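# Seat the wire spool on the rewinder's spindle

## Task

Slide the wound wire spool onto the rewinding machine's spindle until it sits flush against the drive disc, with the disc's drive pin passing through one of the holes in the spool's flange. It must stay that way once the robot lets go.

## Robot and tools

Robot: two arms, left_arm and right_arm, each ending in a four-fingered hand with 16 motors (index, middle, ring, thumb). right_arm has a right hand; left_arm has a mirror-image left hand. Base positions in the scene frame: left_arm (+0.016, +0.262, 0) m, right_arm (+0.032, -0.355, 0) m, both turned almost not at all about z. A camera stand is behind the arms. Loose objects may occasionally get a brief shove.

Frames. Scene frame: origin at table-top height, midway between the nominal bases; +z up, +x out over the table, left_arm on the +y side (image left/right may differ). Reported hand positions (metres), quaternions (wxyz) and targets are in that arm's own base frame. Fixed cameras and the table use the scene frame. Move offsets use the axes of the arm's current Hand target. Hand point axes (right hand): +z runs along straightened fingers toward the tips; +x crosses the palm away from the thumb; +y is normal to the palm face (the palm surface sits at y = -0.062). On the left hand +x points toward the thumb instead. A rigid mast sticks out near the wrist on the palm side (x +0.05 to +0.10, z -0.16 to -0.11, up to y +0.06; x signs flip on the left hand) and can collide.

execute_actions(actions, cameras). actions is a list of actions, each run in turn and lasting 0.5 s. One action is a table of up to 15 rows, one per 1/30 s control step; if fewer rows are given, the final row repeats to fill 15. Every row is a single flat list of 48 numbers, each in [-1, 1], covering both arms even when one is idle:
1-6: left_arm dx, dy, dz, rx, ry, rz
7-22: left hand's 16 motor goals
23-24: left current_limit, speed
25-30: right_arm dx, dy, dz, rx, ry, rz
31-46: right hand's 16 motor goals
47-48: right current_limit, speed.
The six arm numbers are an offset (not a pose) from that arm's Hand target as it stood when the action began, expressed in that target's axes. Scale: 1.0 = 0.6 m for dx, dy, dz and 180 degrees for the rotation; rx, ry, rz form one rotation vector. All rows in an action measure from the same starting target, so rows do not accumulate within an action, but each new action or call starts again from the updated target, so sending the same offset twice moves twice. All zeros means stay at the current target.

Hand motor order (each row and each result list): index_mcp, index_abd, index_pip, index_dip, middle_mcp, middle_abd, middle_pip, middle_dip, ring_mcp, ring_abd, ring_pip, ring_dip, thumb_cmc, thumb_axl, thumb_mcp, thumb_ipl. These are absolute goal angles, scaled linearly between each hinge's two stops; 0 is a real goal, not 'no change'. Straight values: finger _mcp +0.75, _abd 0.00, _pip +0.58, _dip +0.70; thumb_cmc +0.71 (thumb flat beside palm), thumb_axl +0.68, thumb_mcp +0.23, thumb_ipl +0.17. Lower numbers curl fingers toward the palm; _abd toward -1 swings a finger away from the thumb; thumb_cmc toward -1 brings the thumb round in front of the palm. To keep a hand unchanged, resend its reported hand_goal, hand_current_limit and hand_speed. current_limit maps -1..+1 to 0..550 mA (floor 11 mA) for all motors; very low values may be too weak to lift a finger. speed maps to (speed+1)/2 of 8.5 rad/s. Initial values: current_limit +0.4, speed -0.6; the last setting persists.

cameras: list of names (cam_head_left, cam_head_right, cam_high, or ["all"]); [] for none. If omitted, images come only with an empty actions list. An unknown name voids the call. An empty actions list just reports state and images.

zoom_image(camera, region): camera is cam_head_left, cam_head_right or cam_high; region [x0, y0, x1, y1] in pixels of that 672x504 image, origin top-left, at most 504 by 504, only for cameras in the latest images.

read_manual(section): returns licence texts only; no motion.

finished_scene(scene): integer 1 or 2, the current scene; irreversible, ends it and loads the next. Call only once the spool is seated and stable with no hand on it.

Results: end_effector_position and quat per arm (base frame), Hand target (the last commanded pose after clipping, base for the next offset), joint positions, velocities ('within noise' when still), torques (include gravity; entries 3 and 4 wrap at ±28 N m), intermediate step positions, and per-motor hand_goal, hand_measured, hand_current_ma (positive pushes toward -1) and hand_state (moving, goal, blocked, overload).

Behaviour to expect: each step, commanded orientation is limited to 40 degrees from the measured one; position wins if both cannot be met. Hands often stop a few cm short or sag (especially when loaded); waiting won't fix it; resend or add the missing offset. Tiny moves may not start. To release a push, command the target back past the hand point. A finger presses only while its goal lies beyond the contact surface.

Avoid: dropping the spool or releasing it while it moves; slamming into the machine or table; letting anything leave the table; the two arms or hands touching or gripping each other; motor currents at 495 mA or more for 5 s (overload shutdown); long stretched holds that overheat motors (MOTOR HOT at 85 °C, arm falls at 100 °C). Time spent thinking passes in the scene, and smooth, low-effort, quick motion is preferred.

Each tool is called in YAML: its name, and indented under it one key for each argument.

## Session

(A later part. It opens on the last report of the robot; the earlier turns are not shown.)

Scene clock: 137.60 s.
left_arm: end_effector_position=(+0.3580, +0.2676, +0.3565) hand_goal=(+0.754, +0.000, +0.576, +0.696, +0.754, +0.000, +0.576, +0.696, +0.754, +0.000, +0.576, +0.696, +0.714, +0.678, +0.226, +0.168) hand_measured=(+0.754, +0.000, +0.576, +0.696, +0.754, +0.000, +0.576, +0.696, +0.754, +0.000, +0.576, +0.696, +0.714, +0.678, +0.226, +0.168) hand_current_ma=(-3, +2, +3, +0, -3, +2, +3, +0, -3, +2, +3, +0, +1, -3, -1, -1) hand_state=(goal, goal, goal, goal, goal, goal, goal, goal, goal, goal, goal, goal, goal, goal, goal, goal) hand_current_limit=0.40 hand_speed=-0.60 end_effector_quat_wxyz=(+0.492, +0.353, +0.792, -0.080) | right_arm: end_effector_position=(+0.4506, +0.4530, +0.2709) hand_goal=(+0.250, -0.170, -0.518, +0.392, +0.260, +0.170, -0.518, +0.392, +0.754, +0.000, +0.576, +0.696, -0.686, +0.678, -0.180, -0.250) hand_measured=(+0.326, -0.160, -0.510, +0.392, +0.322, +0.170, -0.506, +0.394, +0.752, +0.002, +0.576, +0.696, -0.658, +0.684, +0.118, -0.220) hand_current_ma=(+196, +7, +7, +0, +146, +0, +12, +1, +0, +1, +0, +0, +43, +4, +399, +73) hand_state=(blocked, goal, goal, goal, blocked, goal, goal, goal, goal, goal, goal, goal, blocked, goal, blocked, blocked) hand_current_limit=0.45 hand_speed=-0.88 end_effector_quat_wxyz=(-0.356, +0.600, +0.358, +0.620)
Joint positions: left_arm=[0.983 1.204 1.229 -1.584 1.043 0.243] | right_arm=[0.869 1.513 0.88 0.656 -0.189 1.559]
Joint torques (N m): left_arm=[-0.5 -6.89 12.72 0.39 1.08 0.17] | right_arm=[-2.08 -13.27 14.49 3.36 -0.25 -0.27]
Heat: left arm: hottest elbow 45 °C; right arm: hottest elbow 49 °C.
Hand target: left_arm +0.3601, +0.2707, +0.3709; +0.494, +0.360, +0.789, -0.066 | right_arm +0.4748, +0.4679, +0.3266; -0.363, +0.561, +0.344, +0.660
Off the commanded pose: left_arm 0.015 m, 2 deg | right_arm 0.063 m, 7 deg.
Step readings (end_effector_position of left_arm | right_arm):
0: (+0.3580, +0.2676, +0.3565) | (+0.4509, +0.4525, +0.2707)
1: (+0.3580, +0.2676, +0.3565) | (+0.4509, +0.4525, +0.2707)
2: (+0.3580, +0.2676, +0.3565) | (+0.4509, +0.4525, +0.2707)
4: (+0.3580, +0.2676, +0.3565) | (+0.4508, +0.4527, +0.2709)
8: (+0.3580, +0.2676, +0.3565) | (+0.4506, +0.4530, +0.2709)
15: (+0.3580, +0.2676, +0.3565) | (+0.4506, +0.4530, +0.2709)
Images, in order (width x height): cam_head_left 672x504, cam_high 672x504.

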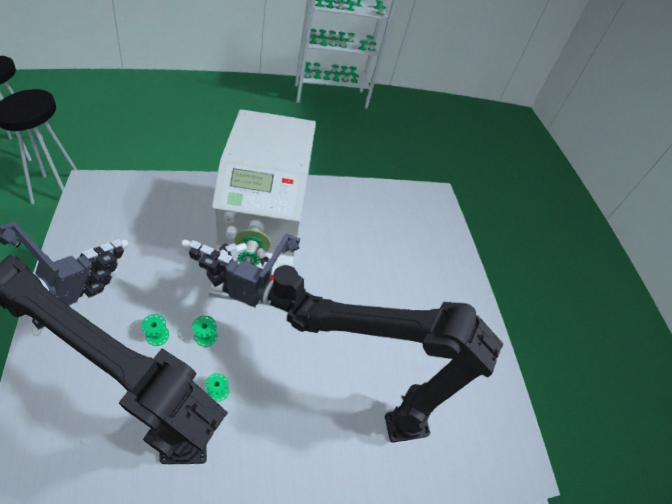

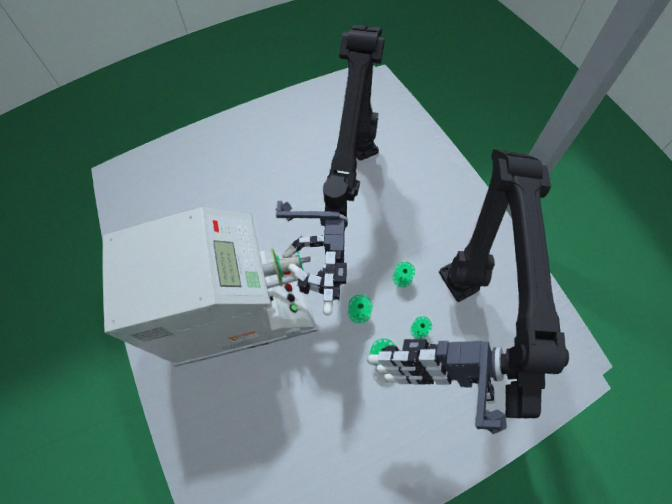

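execute_actions:
  actions:
    - [[0,0,0,0,0,0,0.754,0,0.576,0.696,0.754,0,0.576,0.696,0.754,0,0.576,0.696,0.714,0.678,0.226,0.168,0.4,-0.6,0,0.001,-0.001,0,0.007,0.002,0.25,-0.17,-0.518,0.391,0.26,0.17,-0.518,0.391,0.754,0,0.576,0.696,-0.686,0.678,-0.18,-0.25,0.45,-0.88],[0,0,0,0,0,0,0.754,0,0.576,0.696,0.754,0,0.576,0.696,0.754,0,0.576,0.696,0.714,0.678,0.226,0.168,0.4,-0.6,0,0.003,-0.001,0,0.013,0.004,0.25,-0.17,-0.518,0.391,0.26,0.17,-0.518,0.391,0.754,0,0.576,0.696,-0.686,0.678,-0.18,-0.25,0.45,-0.88]]
  cameras: ["cam_high","cam_head_left"]

zoom_image:
  camera: "cam_high"
  region: [265, 240, 310, 285]

zoom_image:
  camera: "cam_head_left"
  region: [236, 249, 262, 269]

Scene clock: 139.03 s.
left_arm: end_effector_position=(+0.3580, +0.2676, +0.3565) hand_goal=(+0.754, +0.000, +0.576, +0.696, +0.754, +0.000, +0.576, +0.696, +0.754, +0.000, +0.576, +0.696, +0.714, +0.678, +0.226, +0.168) hand_measured=(+0.754, +0.000, +0.576, +0.696, +0.754, +0.000, +0.576, +0.696, +0.754, +0.000, +0.576, +0.696, +0.714, +0.678, +0.226, +0.168) hand_current_ma=(-3, +2, +3, +0, -3, +2, +3, +0, -3, +2, +3, +0, +1, -3, -1, -1) hand_state=(goal, goal, goal, goal, goal, goal, goal, goal, goal, goal, goal, goal, goal, goal, goal, goal) hand_current_limit=0.40 hand_speed=-0.60 end_effector_quat_wxyz=(+0.492, +0.353, +0.792, -0.080) | right_arm: end_effector_position=(+0.4525, +0.4557, +0.2729) hand_goal=(+0.250, -0.170, -0.518, +0.392, +0.260, +0.170, -0.518, +0.392, +0.754, +0.000, +0.576, +0.696, -0.686, +0.678, -0.180, -0.250) hand_measured=(+0.298, -0.160, -0.512, +0.392, +0.300, +0.170, -0.508, +0.394, +0.752, +0.002, +0.576, +0.696, -0.662, +0.684, +0.138, -0.216) hand_current_ma=(+98, +8, +5, +0, +76, +0, +9, +1, +0, +1, +0, +0, +33, +4, +399, +83) hand_state=(blocked, goal, goal, goal, blocked, goal, goal, goal, goal, goal, goal, goal, blocked, goal, blocked, blocked) hand_current_limit=0.45 hand_speed=-0.88 end_effector_quat_wxyz=(-0.371, +0.591, +0.344, +0.629)
Joint positions: left_arm=[0.983 1.204 1.229 -1.584 1.043 0.243] | right_arm=[0.868 1.531 0.88 0.717 -0.191 1.59]
Joint torques (N m): left_arm=[-0.85 -6.77 12.75 0.42 1.08 0.17] | right_arm=[-1.61 -12.92 13.52 3.69 -0.37 -0.37]
Heat: left arm: hottest elbow 45 °C; right arm: hottest elbow 49 °C.
Hand target: left_arm +0.3601, +0.2707, +0.3709; +0.494, +0.360, +0.789, -0.066 | right_arm +0.4761, +0.4665, +0.3266; -0.374, +0.550, +0.333, +0.669
Off the commanded pose: left_arm 0.015 m, 2 deg | right_arm 0.060 m, 7 deg.
Step readings (end_effector_position of left_arm | right_arm):
0: (+0.3580, +0.2676, +0.3565) | (+0.4506, +0.4530, +0.2709)
1: (+0.3580, +0.2676, +0.3565) | (+0.4506, +0.4530, +0.2710)
2: (+0.3580, +0.2676, +0.3565) | (+0.4506, +0.4532, +0.2712)
4: (+0.3580, +0.2676, +0.3565) | (+0.4511, +0.4538, +0.2722)
8: (+0.3580, +0.2676, +0.3565) | (+0.4520, +0.4552, +0.2724)
15: (+0.3580, +0.2676, +0.3565) | (+0.4525, +0.4557, +0.2726)
Images, in order (width x height): cam_head_left 672x504, cam_high 672x504.

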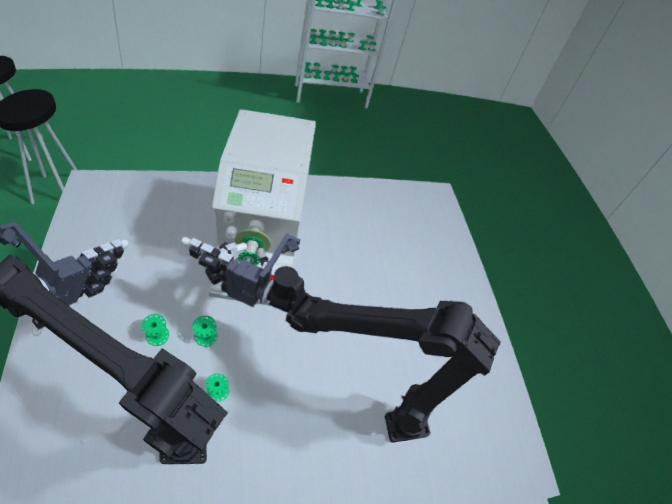

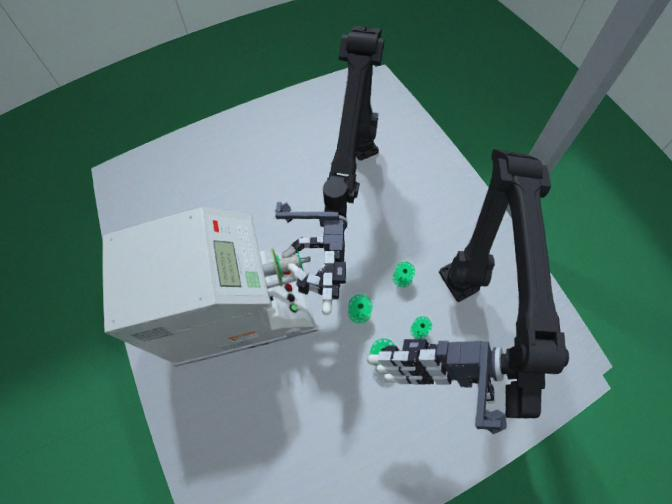

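Scaled by 11.200.

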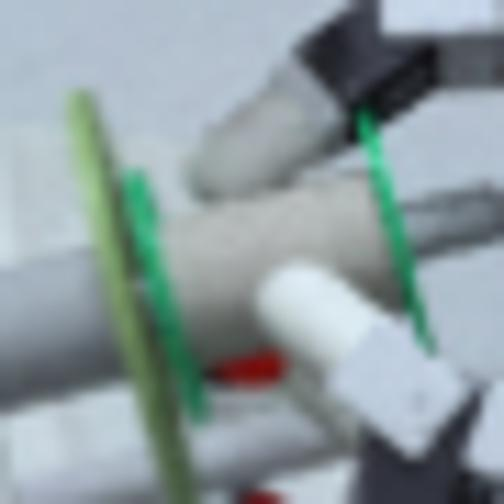

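Scaled by 19.385.

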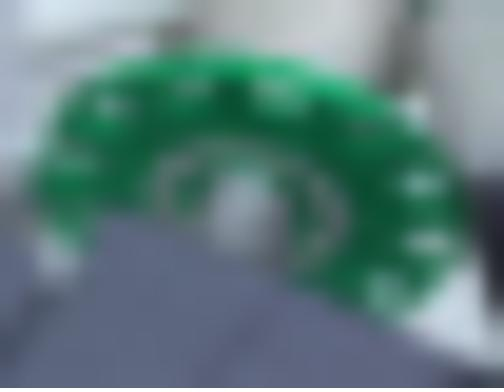

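execute_actions:
  actions:
    - [[0,0,0,0,0,0,0.754,0,0.576,0.696,0.754,0,0.576,0.696,0.754,0,0.576,0.696,0.714,0.678,0.226,0.168,0.4,-0.6,0.002,-0.005,-0.012,0,0,0,0.25,-0.17,-0.518,0.391,0.25,0.17,-0.518,0.391,0.754,0,0.576,0.696,-0.686,0.678,-0.18,-0.25,0.3,-0.88],[0,0,0,0,0,0,0.754,0,0.576,0.696,0.754,0,0.576,0.696,0.754,0,0.576,0.696,0.714,0.678,0.226,0.168,0.4,-0.6,0.0045,-0.0098,-0.0237,0,0,0,0.25,-0.17,-0.518,0.391,0.25,0.17,-0.518,0.391,0.754,0,0.576,0.696,-0.686,0.678,-0.18,-0.25,0.3,-0.88]]
  cameras: ["cam_high","cam_head_left"]

zoom_image:
  camera: "cam_high"
  region: [265, 240, 310, 285]

zoom_image:
  camera: "cam_head_left"
  region: [236, 249, 262, 269]

Scene clock: 141.80 s.
left_arm: end_effector_position=(+0.3580, +0.2676, +0.3565) hand_goal=(+0.754, +0.000, +0.576, +0.696, +0.754, +0.000, +0.576, +0.696, +0.754, +0.000, +0.576, +0.696, +0.714, +0.678, +0.226, +0.168) hand_measured=(+0.754, +0.000, +0.576, +0.696, +0.754, +0.000, +0.576, +0.696, +0.754, +0.000, +0.576, +0.696, +0.714, +0.678, +0.226, +0.168) hand_current_ma=(-3, +2, +3, +0, -3, +2, +3, +0, -3, +2, +3, +0, +1, -3, -1, -1) hand_state=(goal, goal, goal, goal, goal, goal, goal, goal, goal, goal, goal, goal, goal, goal, goal, goal) hand_current_limit=0.40 hand_speed=-0.60 end_effector_quat_wxyz=(+0.492, +0.353, +0.792, -0.080) | right_arm: end_effector_position=(+0.4525, +0.4557, +0.2732) hand_goal=(+0.250, -0.170, -0.518, +0.392, +0.250, +0.170, -0.518, +0.392, +0.754, +0.000, +0.576, +0.696, -0.686, +0.678, -0.180, -0.250) hand_measured=(+0.296, -0.158, -0.512, +0.392, +0.298, +0.170, -0.508, +0.394, +0.752, +0.002, +0.576, +0.696, -0.662, +0.684, +0.140, -0.216) hand_current_ma=(+95, +9, +5, +0, +101, +0, +9, +1, +0, +1, +0, +0, +32, +4, +358, +83) hand_state=(blocked, goal, goal, goal, blocked, goal, goal, goal, goal, goal, goal, goal, blocked, goal, blocked, blocked) hand_current_limit=0.30 hand_speed=-0.88 end_effector_quat_wxyz=(-0.372, +0.591, +0.342, +0.629)
Joint positions: left_arm=[0.983 1.204 1.229 -1.584 1.043 0.243] | right_arm=[0.868 1.531 0.88 0.72 -0.19 1.594]
Joint torques (N m): left_arm=[-1.03 -6.77 12.83 0.51 1.11 0.16] | right_arm=[-1.96 -15.15 11.11 3.6 -0.14 -0.39]
Heat: left arm: hottest elbow 45 °C; right arm: hottest elbow 50 °C.
Hand target: left_arm +0.3601, +0.2707, +0.3709; +0.494, +0.360, +0.789, -0.066 | right_arm +0.4637, +0.4569, +0.3266; -0.374, +0.550, +0.333, +0.669
Off the commanded pose: left_arm 0.015 m, 2 deg | right_arm 0.055 m, 7 deg.
Step readings (end_effector_position of left_arm | right_arm):
0: (+0.3580, +0.2676, +0.3565) | (+0.4524, +0.4557, +0.2728)
1: (+0.3580, +0.2676, +0.3565) | (+0.4524, +0.4557, +0.2728)
2: (+0.3580, +0.2676, +0.3565) | (+0.4524, +0.4557, +0.2728)
4: (+0.3580, +0.2676, +0.3565) | (+0.4524, +0.4557, +0.2730)
8: (+0.3580, +0.2676, +0.3565) | (+0.4524, +0.4557, +0.2731)
15: (+0.3580, +0.2676, +0.3565) | (+0.4525, +0.4557, +0.2732)
Images, in order (width x height): cam_head_left 672x504, cam_high 672x504.

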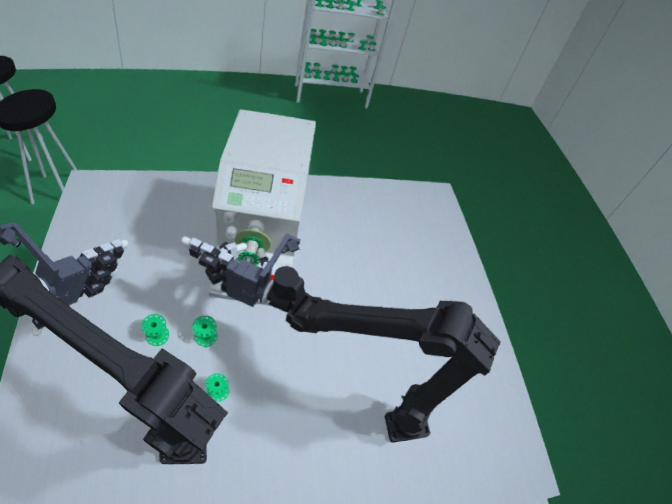

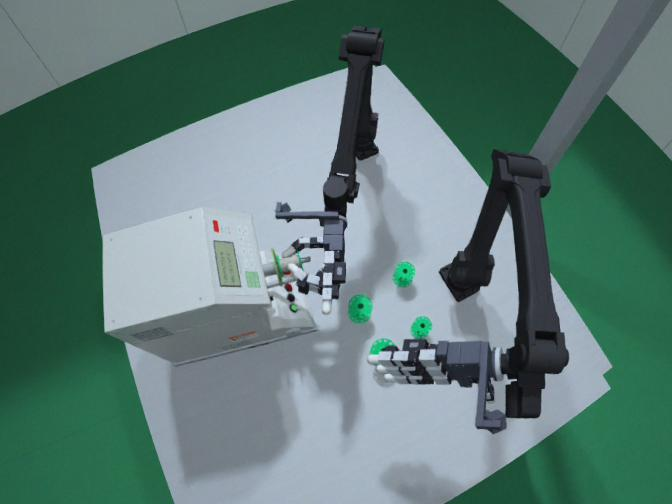

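Scaled by 11.200.

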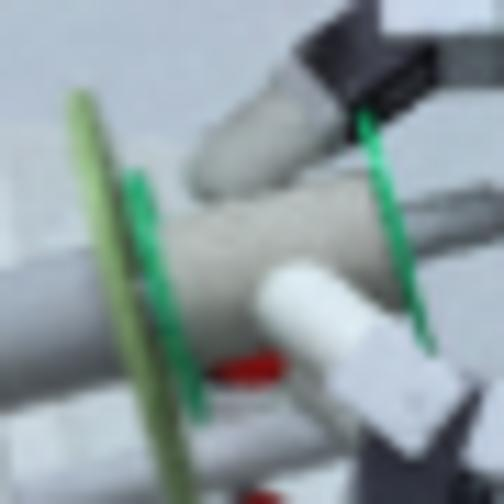

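Scaled by 19.385.

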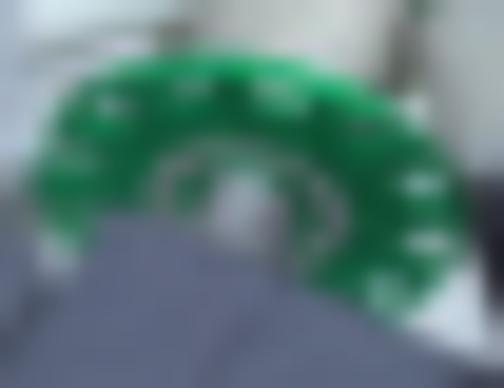

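execute_actions:
  actions:
    - [[0,0,0,0,0,0,0.754,0,0.576,0.696,0.754,0,0.576,0.696,0.754,0,0.576,0.696,0.714,0.678,0.226,0.168,0.4,-0.6,-0.0038,-0.0025,-0.0157,0,0,0,0.25,-0.17,-0.518,0.391,0.25,0.17,-0.518,0.391,0.754,0,0.576,0.696,-0.686,0.678,-0.18,-0.25,0.3,-0.88]]
  cameras: []

Scene clock: 143.07 s.
left_arm: end_effector_position=(+0.3580, +0.2676, +0.3565) hand_goal=(+0.754, +0.000, +0.576, +0.696, +0.754, +0.000, +0.576, +0.696, +0.754, +0.000, +0.576, +0.696, +0.714, +0.678, +0.226, +0.168) hand_measured=(+0.754, +0.000, +0.576, +0.696, +0.754, +0.000, +0.576, +0.696, +0.754, +0.000, +0.576, +0.696, +0.714, +0.678, +0.226, +0.168) hand_current_ma=(-3, +2, +3, +0, -3, +2, +3, +0, -3, +2, +3, +0, +1, -3, -1, -1) hand_state=(goal, goal, goal, goal, goal, goal, goal, goal, goal, goal, goal, goal, goal, goal, goal, goal) hand_current_limit=0.40 hand_speed=-0.60 end_effector_quat_wxyz=(+0.492, +0.353, +0.792, -0.080) | right_arm: end_effector_position=(+0.4522, +0.4555, +0.2740) hand_goal=(+0.250, -0.170, -0.518, +0.392, +0.250, +0.170, -0.518, +0.392, +0.754, +0.000, +0.576, +0.696, -0.686, +0.678, -0.180, -0.250) hand_measured=(+0.296, -0.156, -0.512, +0.392, +0.298, +0.170, -0.508, +0.394, +0.752, +0.002, +0.576, +0.696, -0.662, +0.684, +0.140, -0.216) hand_current_ma=(+95, +13, +5, +0, +99, +0, +9, +1, +0, +1, +0, +0, +32, +4, +357, +83) hand_state=(blocked, goal, goal, goal, blocked, goal, goal, goal, goal, goal, goal, goal, blocked, goal, blocked, blocked) hand_current_limit=0.30 hand_speed=-0.88 end_effector_quat_wxyz=(-0.375, +0.590, +0.338, +0.630)
Joint positions: left_arm=[0.983 1.204 1.229 -1.584 1.043 0.243] | right_arm=[0.868 1.531 0.878 0.729 -0.189 1.602]
Joint torques (N m): left_arm=[-0.79 -6.83 12.71 0.46 1.1 0.15] | right_arm=[-1.44 -16.85 9.44 3.77 -0.17 -0.5]
Heat: left arm: hottest elbow 45 °C; right arm: hottest elbow 49 °C.
Hand target: left_arm +0.3601, +0.2707, +0.3709; +0.494, +0.360, +0.789, -0.066 | right_arm +0.4581, +0.4499, +0.3227; -0.374, +0.550, +0.333, +0.669
Off the commanded pose: left_arm 0.015 m, 2 deg | right_arm 0.049 m, 6 deg.
Step readings (end_effector_position of left_arm | right_arm):
0: (+0.3580, +0.2676, +0.3565) | (+0.4525, +0.4557, +0.2732)
1: (+0.3580, +0.2676, +0.3565) | (+0.4525, +0.4557, +0.2732)
2: (+0.3580, +0.2676, +0.3565) | (+0.4525, +0.4557, +0.2734)
4: (+0.3580, +0.2676, +0.3565) | (+0.4525, +0.4557, +0.2738)
8: (+0.3580, +0.2676, +0.3565) | (+0.4523, +0.4555, +0.2739)
15: (+0.3580, +0.2676, +0.3565) | (+0.4522, +0.4555, +0.2739)
No camera images: "cameras" was empty.

execute_actions:
  actions:
    - [[0,0,0,0,0,0,0.754,0,0.576,0.696,0.754,0,0.576,0.696,0.754,0,0.576,0.696,0.714,0.678,0.226,0.168,0.4,-0.6,0,0,0,0,0,0,0.45,-0.17,-0.518,0.391,0.45,0.17,-0.518,0.391,0.754,0,0.576,0.696,-0.686,0.678,0.25,-0.22,0.2,-0.8]]
  cameras: ["all"]

zoom_image:
  camera: "cam_high"
  region: [265, 240, 325, 300]

zoom_image:
  camera: "cam_head_left"
  region: [232, 232, 272, 272]

zoom_image:
  camera: "cam_head_right"
  region: [250, 232, 290, 272]

Scene clock: 144.60 s.
left_arm: end_effector_position=(+0.3580, +0.2676, +0.3565) hand_goal=(+0.754, +0.000, +0.576, +0.696, +0.754, +0.000, +0.576, +0.696, +0.754, +0.000, +0.576, +0.696, +0.714, +0.678, +0.226, +0.168) hand_measured=(+0.754, +0.000, +0.576, +0.696, +0.754, +0.000, +0.576, +0.696, +0.754, +0.000, +0.576, +0.696, +0.714, +0.678, +0.226, +0.168) hand_current_ma=(-3, +2, +3, +0, -3, +2, +3, +0, -3, +2, +3, +0, +1, -3, -1, -1) hand_state=(goal, goal, goal, goal, goal, goal, goal, goal, goal, goal, goal, goal, goal, goal, goal, goal) hand_current_limit=0.40 hand_speed=-0.60 end_effector_quat_wxyz=(+0.492, +0.353, +0.792, -0.080) | right_arm: end_effector_position=(+0.4523, +0.4502, +0.2979) hand_goal=(+0.450, -0.170, -0.518, +0.392, +0.450, +0.170, -0.518, +0.392, +0.754, +0.000, +0.576, +0.696, -0.686, +0.678, +0.250, -0.220) hand_measured=(+0.446, -0.162, -0.516, +0.392, +0.446, +0.170, -0.514, +0.394, +0.752, +0.002, +0.576, +0.696, -0.664, +0.682, +0.248, -0.218) hand_current_ma=(-2, +6, +1, +0, -2, +0, +2, +1, +0, +1, +0, +0, +28, +3, -1, +1) hand_state=(goal, goal, goal, goal, goal, goal, goal, goal, goal, goal, goal, goal, blocked, goal, goal, goal) hand_current_limit=0.20 hand_speed=-0.80 end_effector_quat_wxyz=(-0.376, +0.569, +0.336, +0.650)
Joint positions: left_arm=[0.983 1.204 1.229 -1.584 1.043 0.243] | right_arm=[0.861 1.507 0.878 0.758 -0.195 1.588]
Joint torques (N m): left_arm=[-0.44 -6.89 12.74 0.36 1.1 0.18] | right_arm=[-1.38 -14.39 9.52 2.81 -0.14 -0.32]
Heat: left arm: hottest elbow 45 °C; right arm: hottest elbow 49 °C.
Hand target: left_arm +0.3601, +0.2707, +0.3709; +0.494, +0.360, +0.789, -0.066 | right_arm +0.4581, +0.4499, +0.3227; -0.374, +0.550, +0.333, +0.669
Off the commanded pose: left_arm 0.015 m, 2 deg | right_arm 0.025 m, 3 deg.
Step readings (end_effector_position of left_arm | right_arm):
0: (+0.3580, +0.2676, +0.3565) | (+0.4522, +0.4555, +0.2740)
1: (+0.3580, +0.2676, +0.3565) | (+0.4522, +0.4555, +0.2740)
2: (+0.3580, +0.2676, +0.3565) | (+0.4522, +0.4555, +0.2740)
4: (+0.3580, +0.2676, +0.3565) | (+0.4526, +0.4551, +0.2746)
8: (+0.3580, +0.2676, +0.3565) | (+0.4537, +0.4526, +0.2840)
15: (+0.3580, +0.2676, +0.3565) | (+0.4523, +0.4501, +0.2978)

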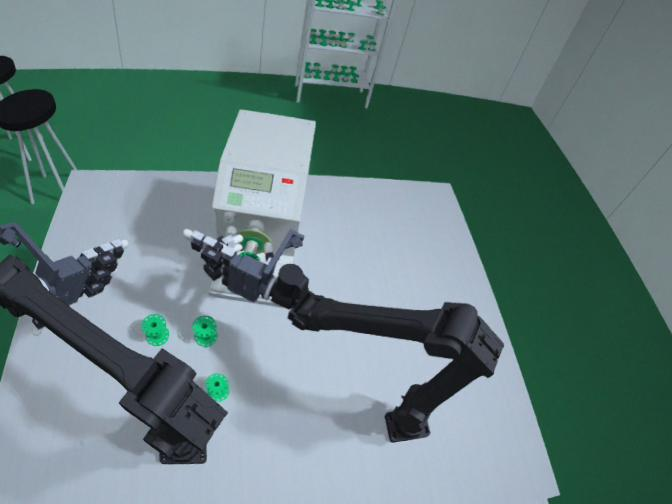

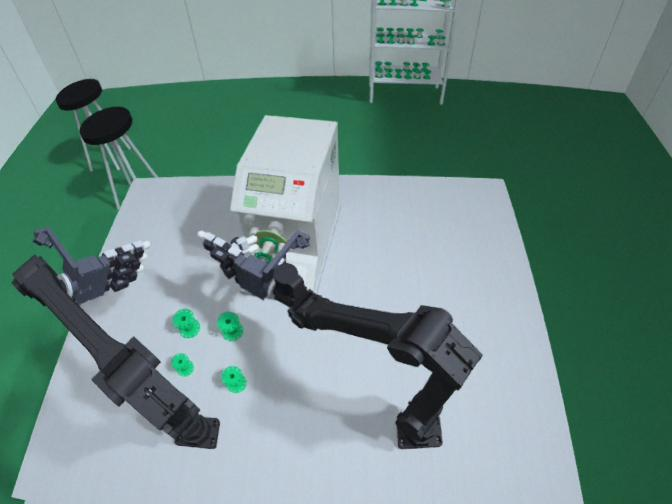

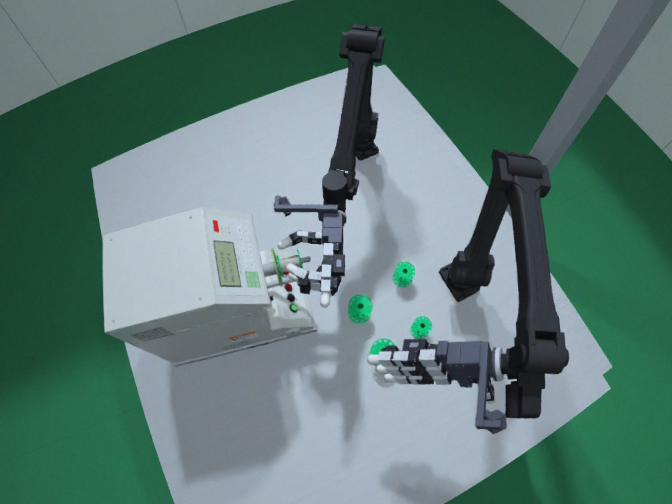

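Scaled by 8.400.

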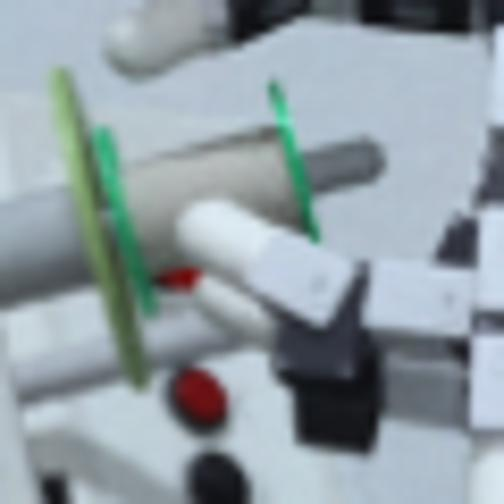

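Scaled by 12.600.

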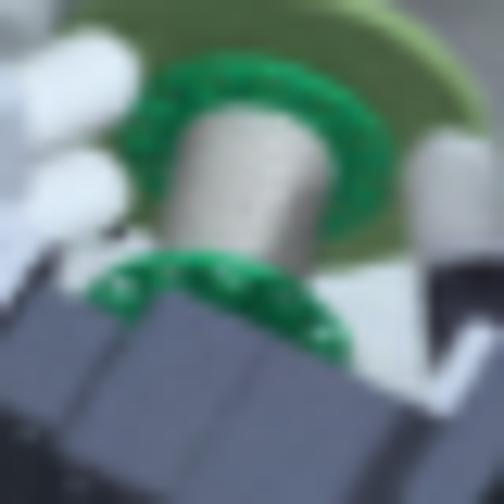

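Scaled by 12.600.

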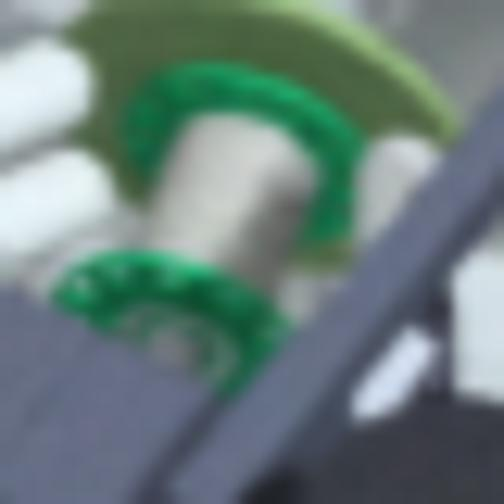

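execute_actions:
  actions:
    - [[0,0,0,0,0,0,0.754,0,0.576,0.696,0.754,0,0.576,0.696,0.754,0,0.576,0.696,0.714,0.678,0.226,0.168,0.4,-0.6,-0.015,-0.005,-0.005,0,0,0,0.55,-0.17,-0.518,0.391,0.55,0.17,-0.518,0.391,0.754,0,0.576,0.696,-0.686,0.678,0.3,-0.22,0.2,-0.7],[0,0,0,0,0,0,0.754,0,0.576,0.696,0.754,0,0.576,0.696,0.754,0,0.576,0.696,0.714,0.678,0.226,0.168,0.4,-0.6,-0.0382,-0.0112,-0.0117,0,0,0,0.55,-0.17,-0.518,0.391,0.55,0.17,-0.518,0.391,0.754,0,0.576,0.696,-0.686,0.678,0.3,-0.22,0.2,-0.7]]
  cameras: ["cam_head_left"]

zoom_image:
  camera: "cam_head_left"
  region: [232, 232, 272, 272]

Scene clock: 147.57 s.
left_arm: end_effector_position=(+0.3580, +0.2676, +0.3565) hand_goal=(+0.754, +0.000, +0.576, +0.696, +0.754, +0.000, +0.576, +0.696, +0.754, +0.000, +0.576, +0.696, +0.714, +0.678, +0.226, +0.168) hand_measured=(+0.754, +0.000, +0.576, +0.696, +0.754, +0.000, +0.576, +0.696, +0.754, +0.000, +0.576, +0.696, +0.714, +0.678, +0.226, +0.168) hand_current_ma=(-3, +2, +3, +0, -3, +2, +3, +0, -3, +2, +3, +0, +1, -3, -1, -1) hand_state=(goal, goal, goal, goal, goal, goal, goal, goal, goal, goal, goal, goal, goal, goal, goal, goal) hand_current_limit=0.40 hand_speed=-0.60 end_effector_quat_wxyz=(+0.492, +0.353, +0.792, -0.080) | right_arm: end_effector_position=(+0.4532, +0.4494, +0.3016) hand_goal=(+0.550, -0.170, -0.518, +0.392, +0.550, +0.170, -0.518, +0.392, +0.754, +0.000, +0.576, +0.696, -0.686, +0.678, +0.300, -0.220) hand_measured=(+0.546, -0.162, -0.516, +0.392, +0.546, +0.170, -0.514, +0.394, +0.752, +0.002, +0.576, +0.696, -0.664, +0.680, +0.298, -0.218) hand_current_ma=(-2, +6, +1, +0, -2, +0, +2, +1, +0, +1, +0, +0, +28, +2, -1, +1) hand_state=(goal, goal, goal, goal, goal, goal, goal, goal, goal, goal, goal, goal, blocked, goal, goal, goal) hand_current_limit=0.20 hand_speed=-0.70 end_effector_quat_wxyz=(-0.378, +0.554, +0.329, +0.665)
Joint positions: left_arm=[0.983 1.204 1.229 -1.584 1.043 0.243] | right_arm=[0.861 1.523 0.872 0.826 -0.188 1.586]
Joint torques (N m): left_arm=[-0.97 -6.71 12.67 0.39 1.1 0.19] | right_arm=[-0.56 -12.92 7.28 2.81 0.13 -0.26]
Heat: left arm: hottest elbow 45 °C; right arm: hottest elbow 48 °C.
Hand target: left_arm +0.3601, +0.2707, +0.3709; +0.494, +0.360, +0.789, -0.066 | right_arm +0.4515, +0.4503, +0.2985; -0.374, +0.550, +0.333, +0.669
Off the commanded pose: left_arm 0.015 m, 2 deg | right_arm 0.004 m, 1 deg.
Step readings (end_effector_position of left_arm | right_arm):
0: (+0.3580, +0.2676, +0.3565) | (+0.4523, +0.4502, +0.2979)
1: (+0.3580, +0.2676, +0.3565) | (+0.4523, +0.4502, +0.2979)
2: (+0.3580, +0.2676, +0.3565) | (+0.4523, +0.4501, +0.2984)
4: (+0.3580, +0.2676, +0.3565) | (+0.4525, +0.4498, +0.3020)
8: (+0.3580, +0.2676, +0.3565) | (+0.4529, +0.4493, +0.3089)
15: (+0.3580, +0.2676, +0.3565) | (+0.4533, +0.4495, +0.3039)
Images, in order (width x height): cam_head_left 672x504.

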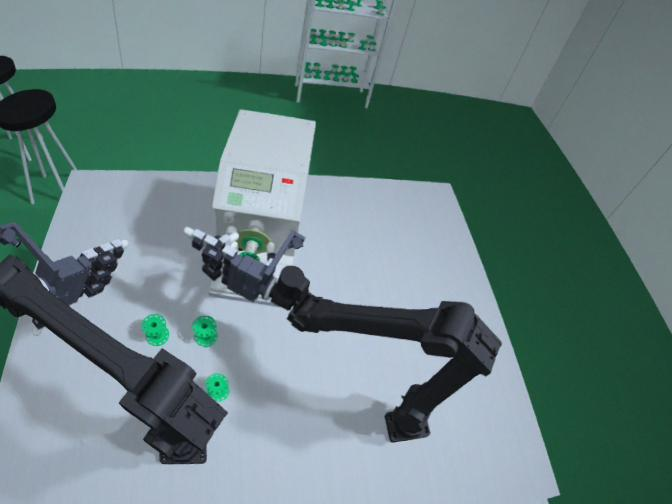

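Scaled by 12.600.

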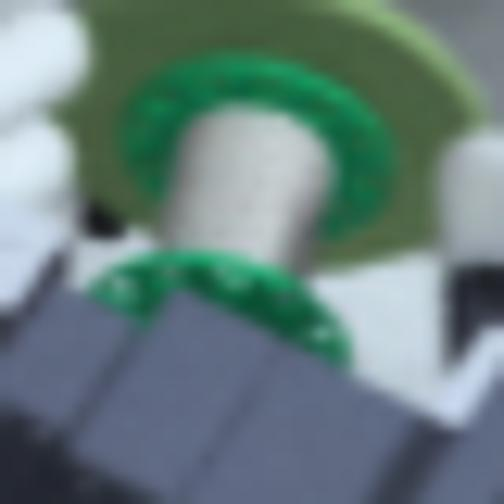

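execute_actions:
  actions:
    - [[0,0,0,0,0,0,0.754,0,0.576,0.696,0.754,0,0.576,0.696,0.754,0,0.576,0.696,0.714,0.678,0.226,0.168,0.4,-0.6,-0.02,-0.007,-0.006,0,0,0,0.55,-0.17,-0.518,0.391,0.55,0.17,-0.518,0.391,0.754,0,0.576,0.696,-0.686,0.678,0.3,-0.22,0.2,-0.7],[0,0,0,0,0,0,0.754,0,0.576,0.696,0.754,0,0.576,0.696,0.754,0,0.576,0.696,0.714,0.678,0.226,0.168,0.4,-0.6,-0.0497,-0.0135,-0.0137,0,0,0,0.55,-0.17,-0.518,0.391,0.55,0.17,-0.518,0.391,0.754,0,0.576,0.696,-0.686,0.678,0.3,-0.22,0.2,-0.7]]
  cameras: ["all"]

zoom_image:
  camera: "cam_head_left"
  region: [232, 232, 272, 272]

zoom_image:
  camera: "cam_high"
  region: [265, 240, 325, 300]

zoom_image:
  camera: "cam_head_right"
  region: [250, 232, 290, 272]

Scene clock: 149.27 s.
left_arm: end_effector_position=(+0.3580, +0.2676, +0.3565) hand_goal=(+0.754, +0.000, +0.576, +0.696, +0.754, +0.000, +0.576, +0.696, +0.754, +0.000, +0.576, +0.696, +0.714, +0.678, +0.226, +0.168) hand_measured=(+0.754, +0.000, +0.576, +0.696, +0.754, +0.000, +0.576, +0.696, +0.754, +0.000, +0.576, +0.696, +0.714, +0.678, +0.226, +0.168) hand_current_ma=(-3, +2, +3, +0, -3, +2, +3, +0, -3, +2, +3, +0, +1, -3, -1, -1) hand_state=(goal, goal, goal, goal, goal, goal, goal, goal, goal, goal, goal, goal, goal, goal, goal, goal) hand_current_limit=0.40 hand_speed=-0.60 end_effector_quat_wxyz=(+0.492, +0.353, +0.792, -0.080) | right_arm: end_effector_position=(+0.4478, +0.4489, +0.2642) hand_goal=(+0.550, -0.170, -0.518, +0.392, +0.550, +0.170, -0.518, +0.392, +0.754, +0.000, +0.576, +0.696, -0.686, +0.678, +0.300, -0.220) hand_measured=(+0.546, -0.162, -0.516, +0.392, +0.548, +0.170, -0.514, +0.394, +0.752, +0.002, +0.576, +0.696, -0.666, +0.680, +0.298, -0.218) hand_current_ma=(-2, +5, +1, +0, -2, +0, +2, +1, +0, +1, +0, +0, +26, +2, -1, +1) hand_state=(goal, goal, goal, goal, goal, goal, goal, goal, goal, goal, goal, goal, goal, goal, goal, goal) hand_current_limit=0.20 hand_speed=-0.70 end_effector_quat_wxyz=(-0.376, +0.558, +0.329, +0.662)
Joint positions: left_arm=[0.983 1.204 1.229 -1.584 1.043 0.243] | right_arm=[0.872 1.583 0.824 0.922 -0.174 1.583]
Joint torques (N m): left_arm=[-0.79 -6.65 12.83 0.47 1.1 0.15] | right_arm=[-0.38 -13.68 6.84 2.82 0.08 -0.3]
Heat: left arm: hottest elbow 45 °C; right arm: hottest elbow 48 °C.
Hand target: left_arm +0.3601, +0.2707, +0.3709; +0.494, +0.360, +0.789, -0.066 | right_arm +0.4441, +0.4512, +0.2676; -0.374, +0.550, +0.333, +0.669
Off the commanded pose: left_arm 0.015 m, 2 deg | right_arm 0.006 m, 1 deg.
Step readings (end_effector_position of left_arm | right_arm):
0: (+0.3580, +0.2676, +0.3565) | (+0.4532, +0.4494, +0.3016)
1: (+0.3580, +0.2676, +0.3565) | (+0.4532, +0.4493, +0.3017)
2: (+0.3580, +0.2676, +0.3565) | (+0.4532, +0.4490, +0.3017)
4: (+0.3580, +0.2676, +0.3565) | (+0.4518, +0.4480, +0.3006)
8: (+0.3580, +0.2676, +0.3565) | (+0.4489, +0.4472, +0.2832)
15: (+0.3580, +0.2676, +0.3565) | (+0.4479, +0.4491, +0.2622)

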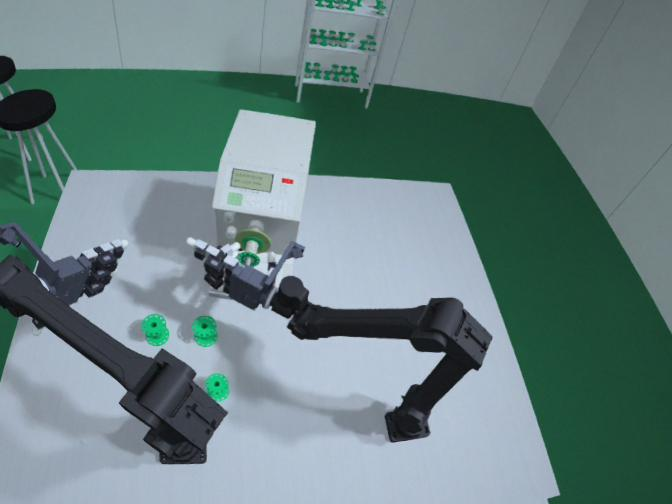

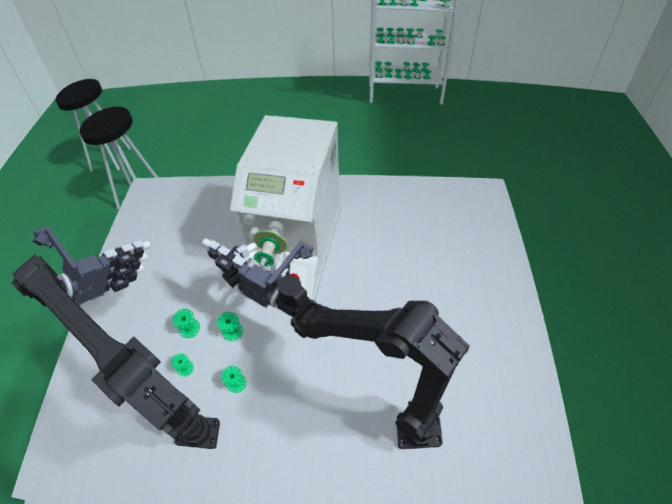

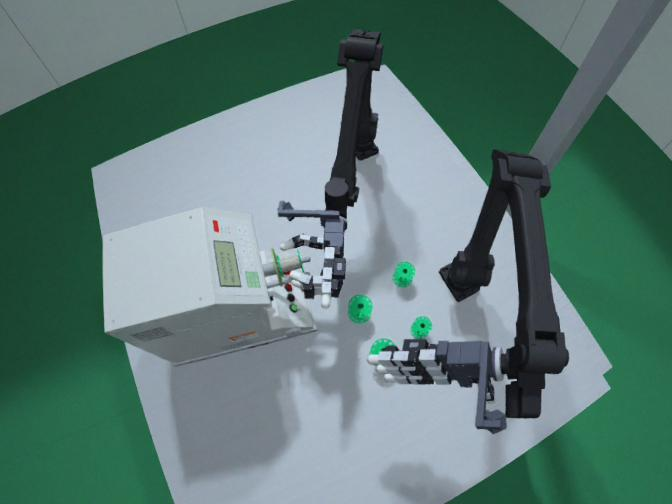

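Scaled by 12.600.

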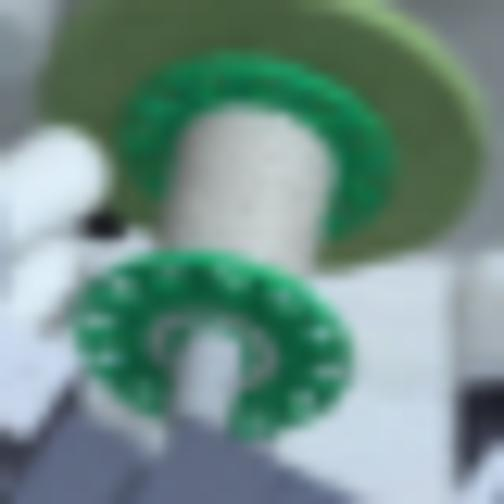

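Scaled by 8.400.

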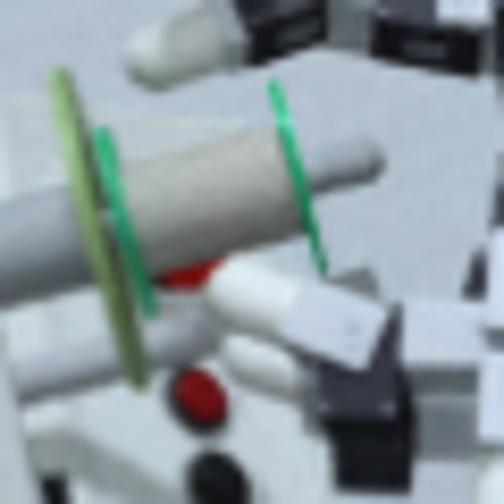

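Scaled by 12.600.

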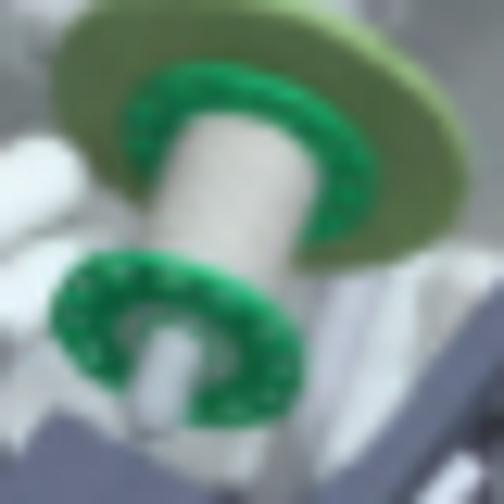

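execute_actions:
  actions:
    - [[0,0,0,0,0,0,0.754,0,0.576,0.696,0.754,0,0.576,0.696,0.754,0,0.576,0.696,0.714,0.678,0.226,0.168,0.4,-0.6,0.0105,0.0003,0.0017,0,0,0,0.5,-0.17,-0.518,0.391,0.5,0.17,-0.518,0.391,0.754,0,0.576,0.696,-0.686,0.678,0.25,-0.22,0.2,-0.7]]
  cameras: []

Scene clock: 151.73 s.
left_arm: end_effector_position=(+0.3580, +0.2676, +0.3565) hand_goal=(+0.754, +0.000, +0.576, +0.696, +0.754, +0.000, +0.576, +0.696, +0.754, +0.000, +0.576, +0.696, +0.714, +0.678, +0.226, +0.168) hand_measured=(+0.754, +0.000, +0.576, +0.696, +0.754, +0.000, +0.576, +0.696, +0.754, +0.000, +0.576, +0.696, +0.714, +0.678, +0.226, +0.168) hand_current_ma=(-3, +2, +3, +0, -3, +2, +3, +0, -3, +2, +3, +0, +1, -3, -1, -1) hand_state=(goal, goal, goal, goal, goal, goal, goal, goal, goal, goal, goal, goal, goal, goal, goal, goal) hand_current_limit=0.40 hand_speed=-0.60 end_effector_quat_wxyz=(+0.492, +0.353, +0.792, -0.080) | right_arm: end_effector_position=(+0.4477, +0.4490, +0.2642) hand_goal=(+0.500, -0.170, -0.518, +0.392, +0.500, +0.170, -0.518, +0.392, +0.754, +0.000, +0.576, +0.696, -0.686, +0.678, +0.250, -0.220) hand_measured=(+0.502, -0.162, -0.516, +0.392, +0.502, +0.170, -0.514, +0.394, +0.752, +0.002, +0.576, +0.696, -0.666, +0.680, +0.252, -0.218) hand_current_ma=(+1, +5, +1, +0, +1, +0, +2, +1, +0, +1, +0, +0, +26, +2, +2, +1) hand_state=(goal, goal, goal, goal, goal, goal, goal, goal, goal, goal, goal, goal, goal, goal, goal, goal) hand_current_limit=0.20 hand_speed=-0.70 end_effector_quat_wxyz=(-0.376, +0.558, +0.329, +0.662)
Joint positions: left_arm=[0.983 1.204 1.229 -1.584 1.043 0.243] | right_arm=[0.872 1.583 0.824 0.922 -0.174 1.583]
Joint torques (N m): left_arm=[-0.62 -6.59 12.79 0.53 1.1 0.19] | right_arm=[0.15 -14.92 7.61 2.17 0.02 -0.31]
Heat: left arm: hottest elbow 45 °C; right arm: hottest elbow 48 °C.
Hand target: left_arm +0.3601, +0.2707, +0.3709; +0.494, +0.360, +0.789, -0.066 | right_arm +0.4439, +0.4512, +0.2739; -0.374, +0.550, +0.333, +0.669
Off the commanded pose: left_arm 0.015 m, 2 deg | right_arm 0.011 m, 1 deg.
Step readings (end_effector_position of left_arm | right_arm):
0: (+0.3580, +0.2676, +0.3565) | (+0.4478, +0.4489, +0.2642)
1: (+0.3580, +0.2676, +0.3565) | (+0.4478, +0.4489, +0.2642)
2: (+0.3580, +0.2676, +0.3565) | (+0.4477, +0.4491, +0.2642)
4: (+0.3580, +0.2676, +0.3565) | (+0.4477, +0.4491, +0.2642)
8: (+0.3580, +0.2676, +0.3565) | (+0.4477, +0.4490, +0.2642)
15: (+0.3580, +0.2676, +0.3565) | (+0.4477, +0.4490, +0.2642)
No camera images: "cameras" was empty.

execute_actions:
  actions:
    - [[0,0,0,0,0,0,0.754,0,0.576,0.696,0.754,0,0.576,0.696,0.754,0,0.576,0.696,0.714,0.678,0.226,0.168,0.4,-0.6,0.0095,0.0003,0.0017,0,0,0,0.5,-0.17,-0.518,0.391,0.5,0.17,-0.518,0.391,0.754,0,0.576,0.696,-0.686,0.678,0.25,-0.22,0.2,-0.7]]
  cameras: []

Scene clock: 152.70 s.
left_arm: end_effector_position=(+0.3580, +0.2676, +0.3565) hand_goal=(+0.754, +0.000, +0.576, +0.696, +0.754, +0.000, +0.576, +0.696, +0.754, +0.000, +0.576, +0.696, +0.714, +0.678, +0.226, +0.168) hand_measured=(+0.754, +0.000, +0.576, +0.696, +0.754, +0.000, +0.576, +0.696, +0.754, +0.000, +0.576, +0.696, +0.714, +0.678, +0.226, +0.168) hand_current_ma=(-3, +2, +3, +0, -3, +2, +3, +0, -3, +2, +3, +0, +1, -3, -1, -1) hand_state=(goal, goal, goal, goal, goal, goal, goal, goal, goal, goal, goal, goal, goal, goal, goal, goal) hand_current_limit=0.40 hand_speed=-0.60 end_effector_quat_wxyz=(+0.492, +0.353, +0.792, -0.080) | right_arm: end_effector_position=(+0.4472, +0.4484, +0.2660) hand_goal=(+0.500, -0.170, -0.518, +0.392, +0.500, +0.170, -0.518, +0.392, +0.754, +0.000, +0.576, +0.696, -0.686, +0.678, +0.250, -0.220) hand_measured=(+0.502, -0.162, -0.516, +0.392, +0.502, +0.170, -0.514, +0.394, +0.752, +0.002, +0.576, +0.696, -0.666, +0.680, +0.252, -0.218) hand_current_ma=(+1, +5, +1, +0, +1, +0, +2, +1, +0, +1, +0, +0, +26, +2, +2, +1) hand_state=(goal, goal, goal, goal, goal, goal, goal, goal, goal, goal, goal, goal, goal, goal, goal, goal) hand_current_limit=0.20 hand_speed=-0.70 end_effector_quat_wxyz=(-0.375, +0.560, +0.329, +0.662)
Joint positions: left_arm=[0.983 1.204 1.229 -1.584 1.043 0.243] | right_arm=[0.872 1.575 0.824 0.911 -0.174 1.583]
Joint torques (N m): left_arm=[-0.97 -6.89 12.72 0.47 1.1 0.16] | right_arm=[-0.44 -14.92 7.75 1.78 0.03 -0.27]
Heat: left arm: hottest elbow 45 °C; right arm: hottest elbow 48 °C.
Hand target: left_arm +0.3601, +0.2707, +0.3709; +0.494, +0.360, +0.789, -0.066 | right_arm +0.4439, +0.4512, +0.2797; -0.374, +0.550, +0.333, +0.669
Off the commanded pose: left_arm 0.015 m, 2 deg | right_arm 0.014 m, 1 deg.
Step readings (end_effector_position of left_arm | right_arm):
0: (+0.3580, +0.2676, +0.3565) | (+0.4477, +0.4490, +0.2642)
1: (+0.3580, +0.2676, +0.3565) | (+0.4477, +0.4490, +0.2642)
2: (+0.3580, +0.2676, +0.3565) | (+0.4477, +0.4490, +0.2642)
4: (+0.3580, +0.2676, +0.3565) | (+0.4477, +0.4490, +0.2637)
8: (+0.3580, +0.2676, +0.3565) | (+0.4474, +0.4487, +0.2645)
15: (+0.3580, +0.2676, +0.3565) | (+0.4472, +0.4484, +0.2661)
No camera images: "cameras" was empty.

execute_actions:
  actions:
    - [[0,0,0,0,0,0,0.754,0,0.576,0.696,0.754,0,0.576,0.696,0.754,0,0.576,0.696,0.714,0.678,0.226,0.168,0.4,-0.6,0.005,0.0003,0.002,0,0,0,0.5,-0.17,-0.518,0.391,0.5,0.17,-0.518,0.391,0.754,0,0.576,0.696,-0.686,0.678,0.25,-0.22,0.2,-0.7]]
    - [[0,0,0,0,0,0,0.754,0,0.576,0.696,0.754,0,0.576,0.696,0.754,0,0.576,0.696,0.714,0.678,0.226,0.168,0.4,-0.6,0,0,0,0,0,0,0.3,-0.17,-0.518,0.391,0.31,0.17,-0.518,0.391,0.754,0,0.576,0.696,-0.686,0.678,-0.18,-0.25,0.2,-0.84]]
    - [[0,0,0,0,0,0,0.754,0,0.576,0.696,0.754,0,0.576,0.696,0.754,0,0.576,0.696,0.714,0.678,0.226,0.168,0.4,-0.6,0,0,0,0,0,0,0.3,-0.17,-0.518,0.391,0.31,0.17,-0.518,0.391,0.754,0,0.576,0.696,-0.686,0.678,-0.18,-0.25,0.2,-0.88]]
  cameras: ["cam_head_left","cam_high"]

zoom_image:
  camera: "cam_head_left"
  region: [232, 232, 272, 272]

zoom_image:
  camera: "cam_high"
  region: [265, 240, 325, 300]

Scene clock: 158.70 s.
left_arm: end_effector_position=(+0.3580, +0.2676, +0.3565) hand_goal=(+0.754, +0.000, +0.576, +0.696, +0.754, +0.000, +0.576, +0.696, +0.754, +0.000, +0.576, +0.696, +0.714, +0.678, +0.226, +0.168) hand_measured=(+0.754, +0.000, +0.576, +0.696, +0.754, +0.000, +0.576, +0.696, +0.754, +0.000, +0.576, +0.696, +0.714, +0.678, +0.226, +0.168) hand_current_ma=(-3, +2, +3, +0, -3, +2, +3, +0, -3, +2, +3, +0, +1, -3, -1, -1) hand_state=(goal, goal, goal, goal, goal, goal, goal, goal, goal, goal, goal, goal, goal, goal, goal, goal) hand_current_limit=0.40 hand_speed=-0.60 end_effector_quat_wxyz=(+0.492, +0.353, +0.792, -0.080) | right_arm: end_effector_position=(+0.4465, +0.4482, +0.2670) hand_goal=(+0.300, -0.170, -0.518, +0.392, +0.310, +0.170, -0.518, +0.392, +0.754, +0.000, +0.576, +0.696, -0.686, +0.678, -0.180, -0.250) hand_measured=(+0.344, -0.162, -0.502, +0.394, +0.382, +0.168, -0.492, +0.402, +0.752, +0.002, +0.576, +0.696, -0.666, +0.682, +0.096, -0.236) hand_current_ma=(+90, +5, +17, +1, +186, -1, +36, +9, +0, +1, +0, +0, +26, +2, +330, +23) hand_state=(blocked, goal, goal, goal, blocked, goal, blocked, goal, goal, goal, goal, goal, goal, goal, blocked, goal) hand_current_limit=0.20 hand_speed=-0.88 end_effector_quat_wxyz=(-0.374, +0.560, +0.331, +0.661)
Joint positions: left_arm=[0.983 1.204 1.229 -1.584 1.043 0.243] | right_arm=[0.873 1.57 0.824 0.901 -0.174 1.579]
Joint torques (N m): left_arm=[-0.56 -6.53 12.74 0.44 1.08 0.16] | right_arm=[-0.67 -14.8 8.46 1.96 0.09 -0.26]
Heat: left arm: hottest elbow 45 °C; right arm: hottest elbow 47 °C.
Hand target: left_arm +0.3601, +0.2707, +0.3709; +0.494, +0.360, +0.789, -0.066 | right_arm +0.4444, +0.4517, +0.2828; -0.374, +0.550, +0.333, +0.669
Off the commanded pose: left_arm 0.015 m, 2 deg | right_arm 0.016 m, 2 deg.
Step readings (end_effector_position of left_arm | right_arm):
0: (+0.3580, +0.2676, +0.3565) | (+0.4472, +0.4484, +0.2659)
1: (+0.3580, +0.2676, +0.3565) | (+0.4472, +0.4484, +0.2659)
2: (+0.3580, +0.2676, +0.3565) | (+0.4472, +0.4484, +0.2657)
4: (+0.3580, +0.2676, +0.3565) | (+0.4471, +0.4484, +0.2653)
8: (+0.3580, +0.2676, +0.3565) | (+0.4470, +0.4482, +0.2657)
15: (+0.3580, +0.2676, +0.3565) | (+0.4469, +0.4480, +0.2662)
16: (+0.3580, +0.2676, +0.3565) | (+0.4469, +0.4480, +0.2662)
17: (+0.3580, +0.2676, +0.3565) | (+0.4469, +0.4480, +0.2662)
19: (+0.3580, +0.2676, +0.3565) | (+0.4469, +0.4480, +0.2662)
23: (+0.3580, +0.2676, +0.3565) | (+0.4467, +0.4482, +0.2662)
30: (+0.3580, +0.2676, +0.3565) | (+0.4466, +0.4483, +0.2667)
31: (+0.3580, +0.2676, +0.3565) | (+0.4466, +0.4482, +0.2668)
32: (+0.3580, +0.2676, +0.3565) | (+0.4465, +0.4482, +0.2670)
34: (+0.3580, +0.2676, +0.3565) | (+0.4465, +0.4482, +0.2670)
38: (+0.3580, +0.2676, +0.3565) | (+0.4465, +0.4482, +0.2670)
45: (+0.3580, +0.2676, +0.3565) | (+0.4465, +0.4482, +0.2670)
Images, in order (width x height): cam_head_left 672x504, cam_high 672x504.

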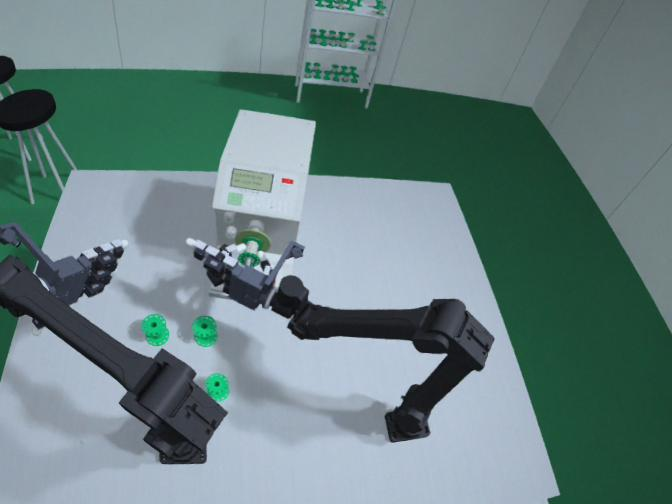

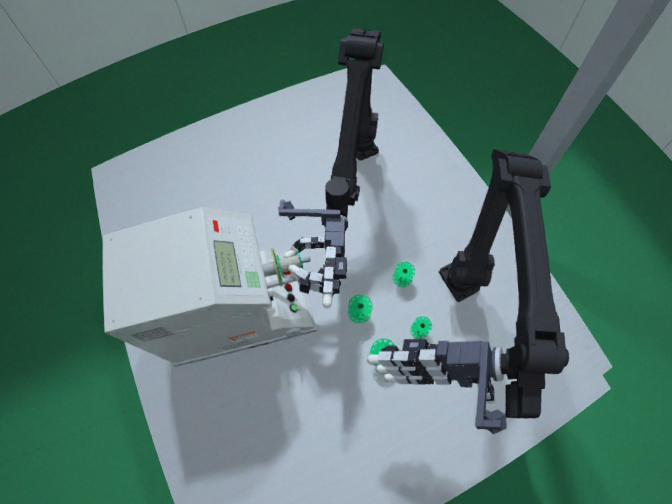

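Scaled by 12.600.

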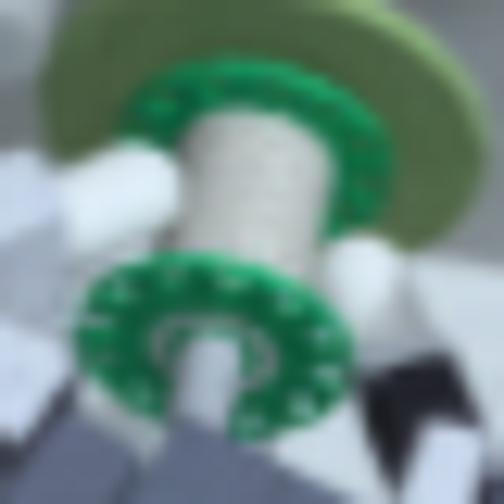

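Scaled by 8.400.

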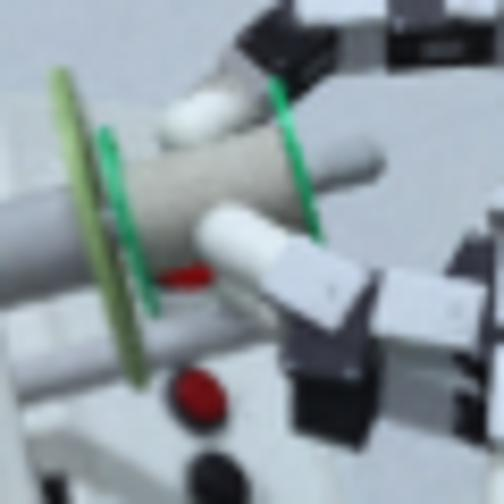

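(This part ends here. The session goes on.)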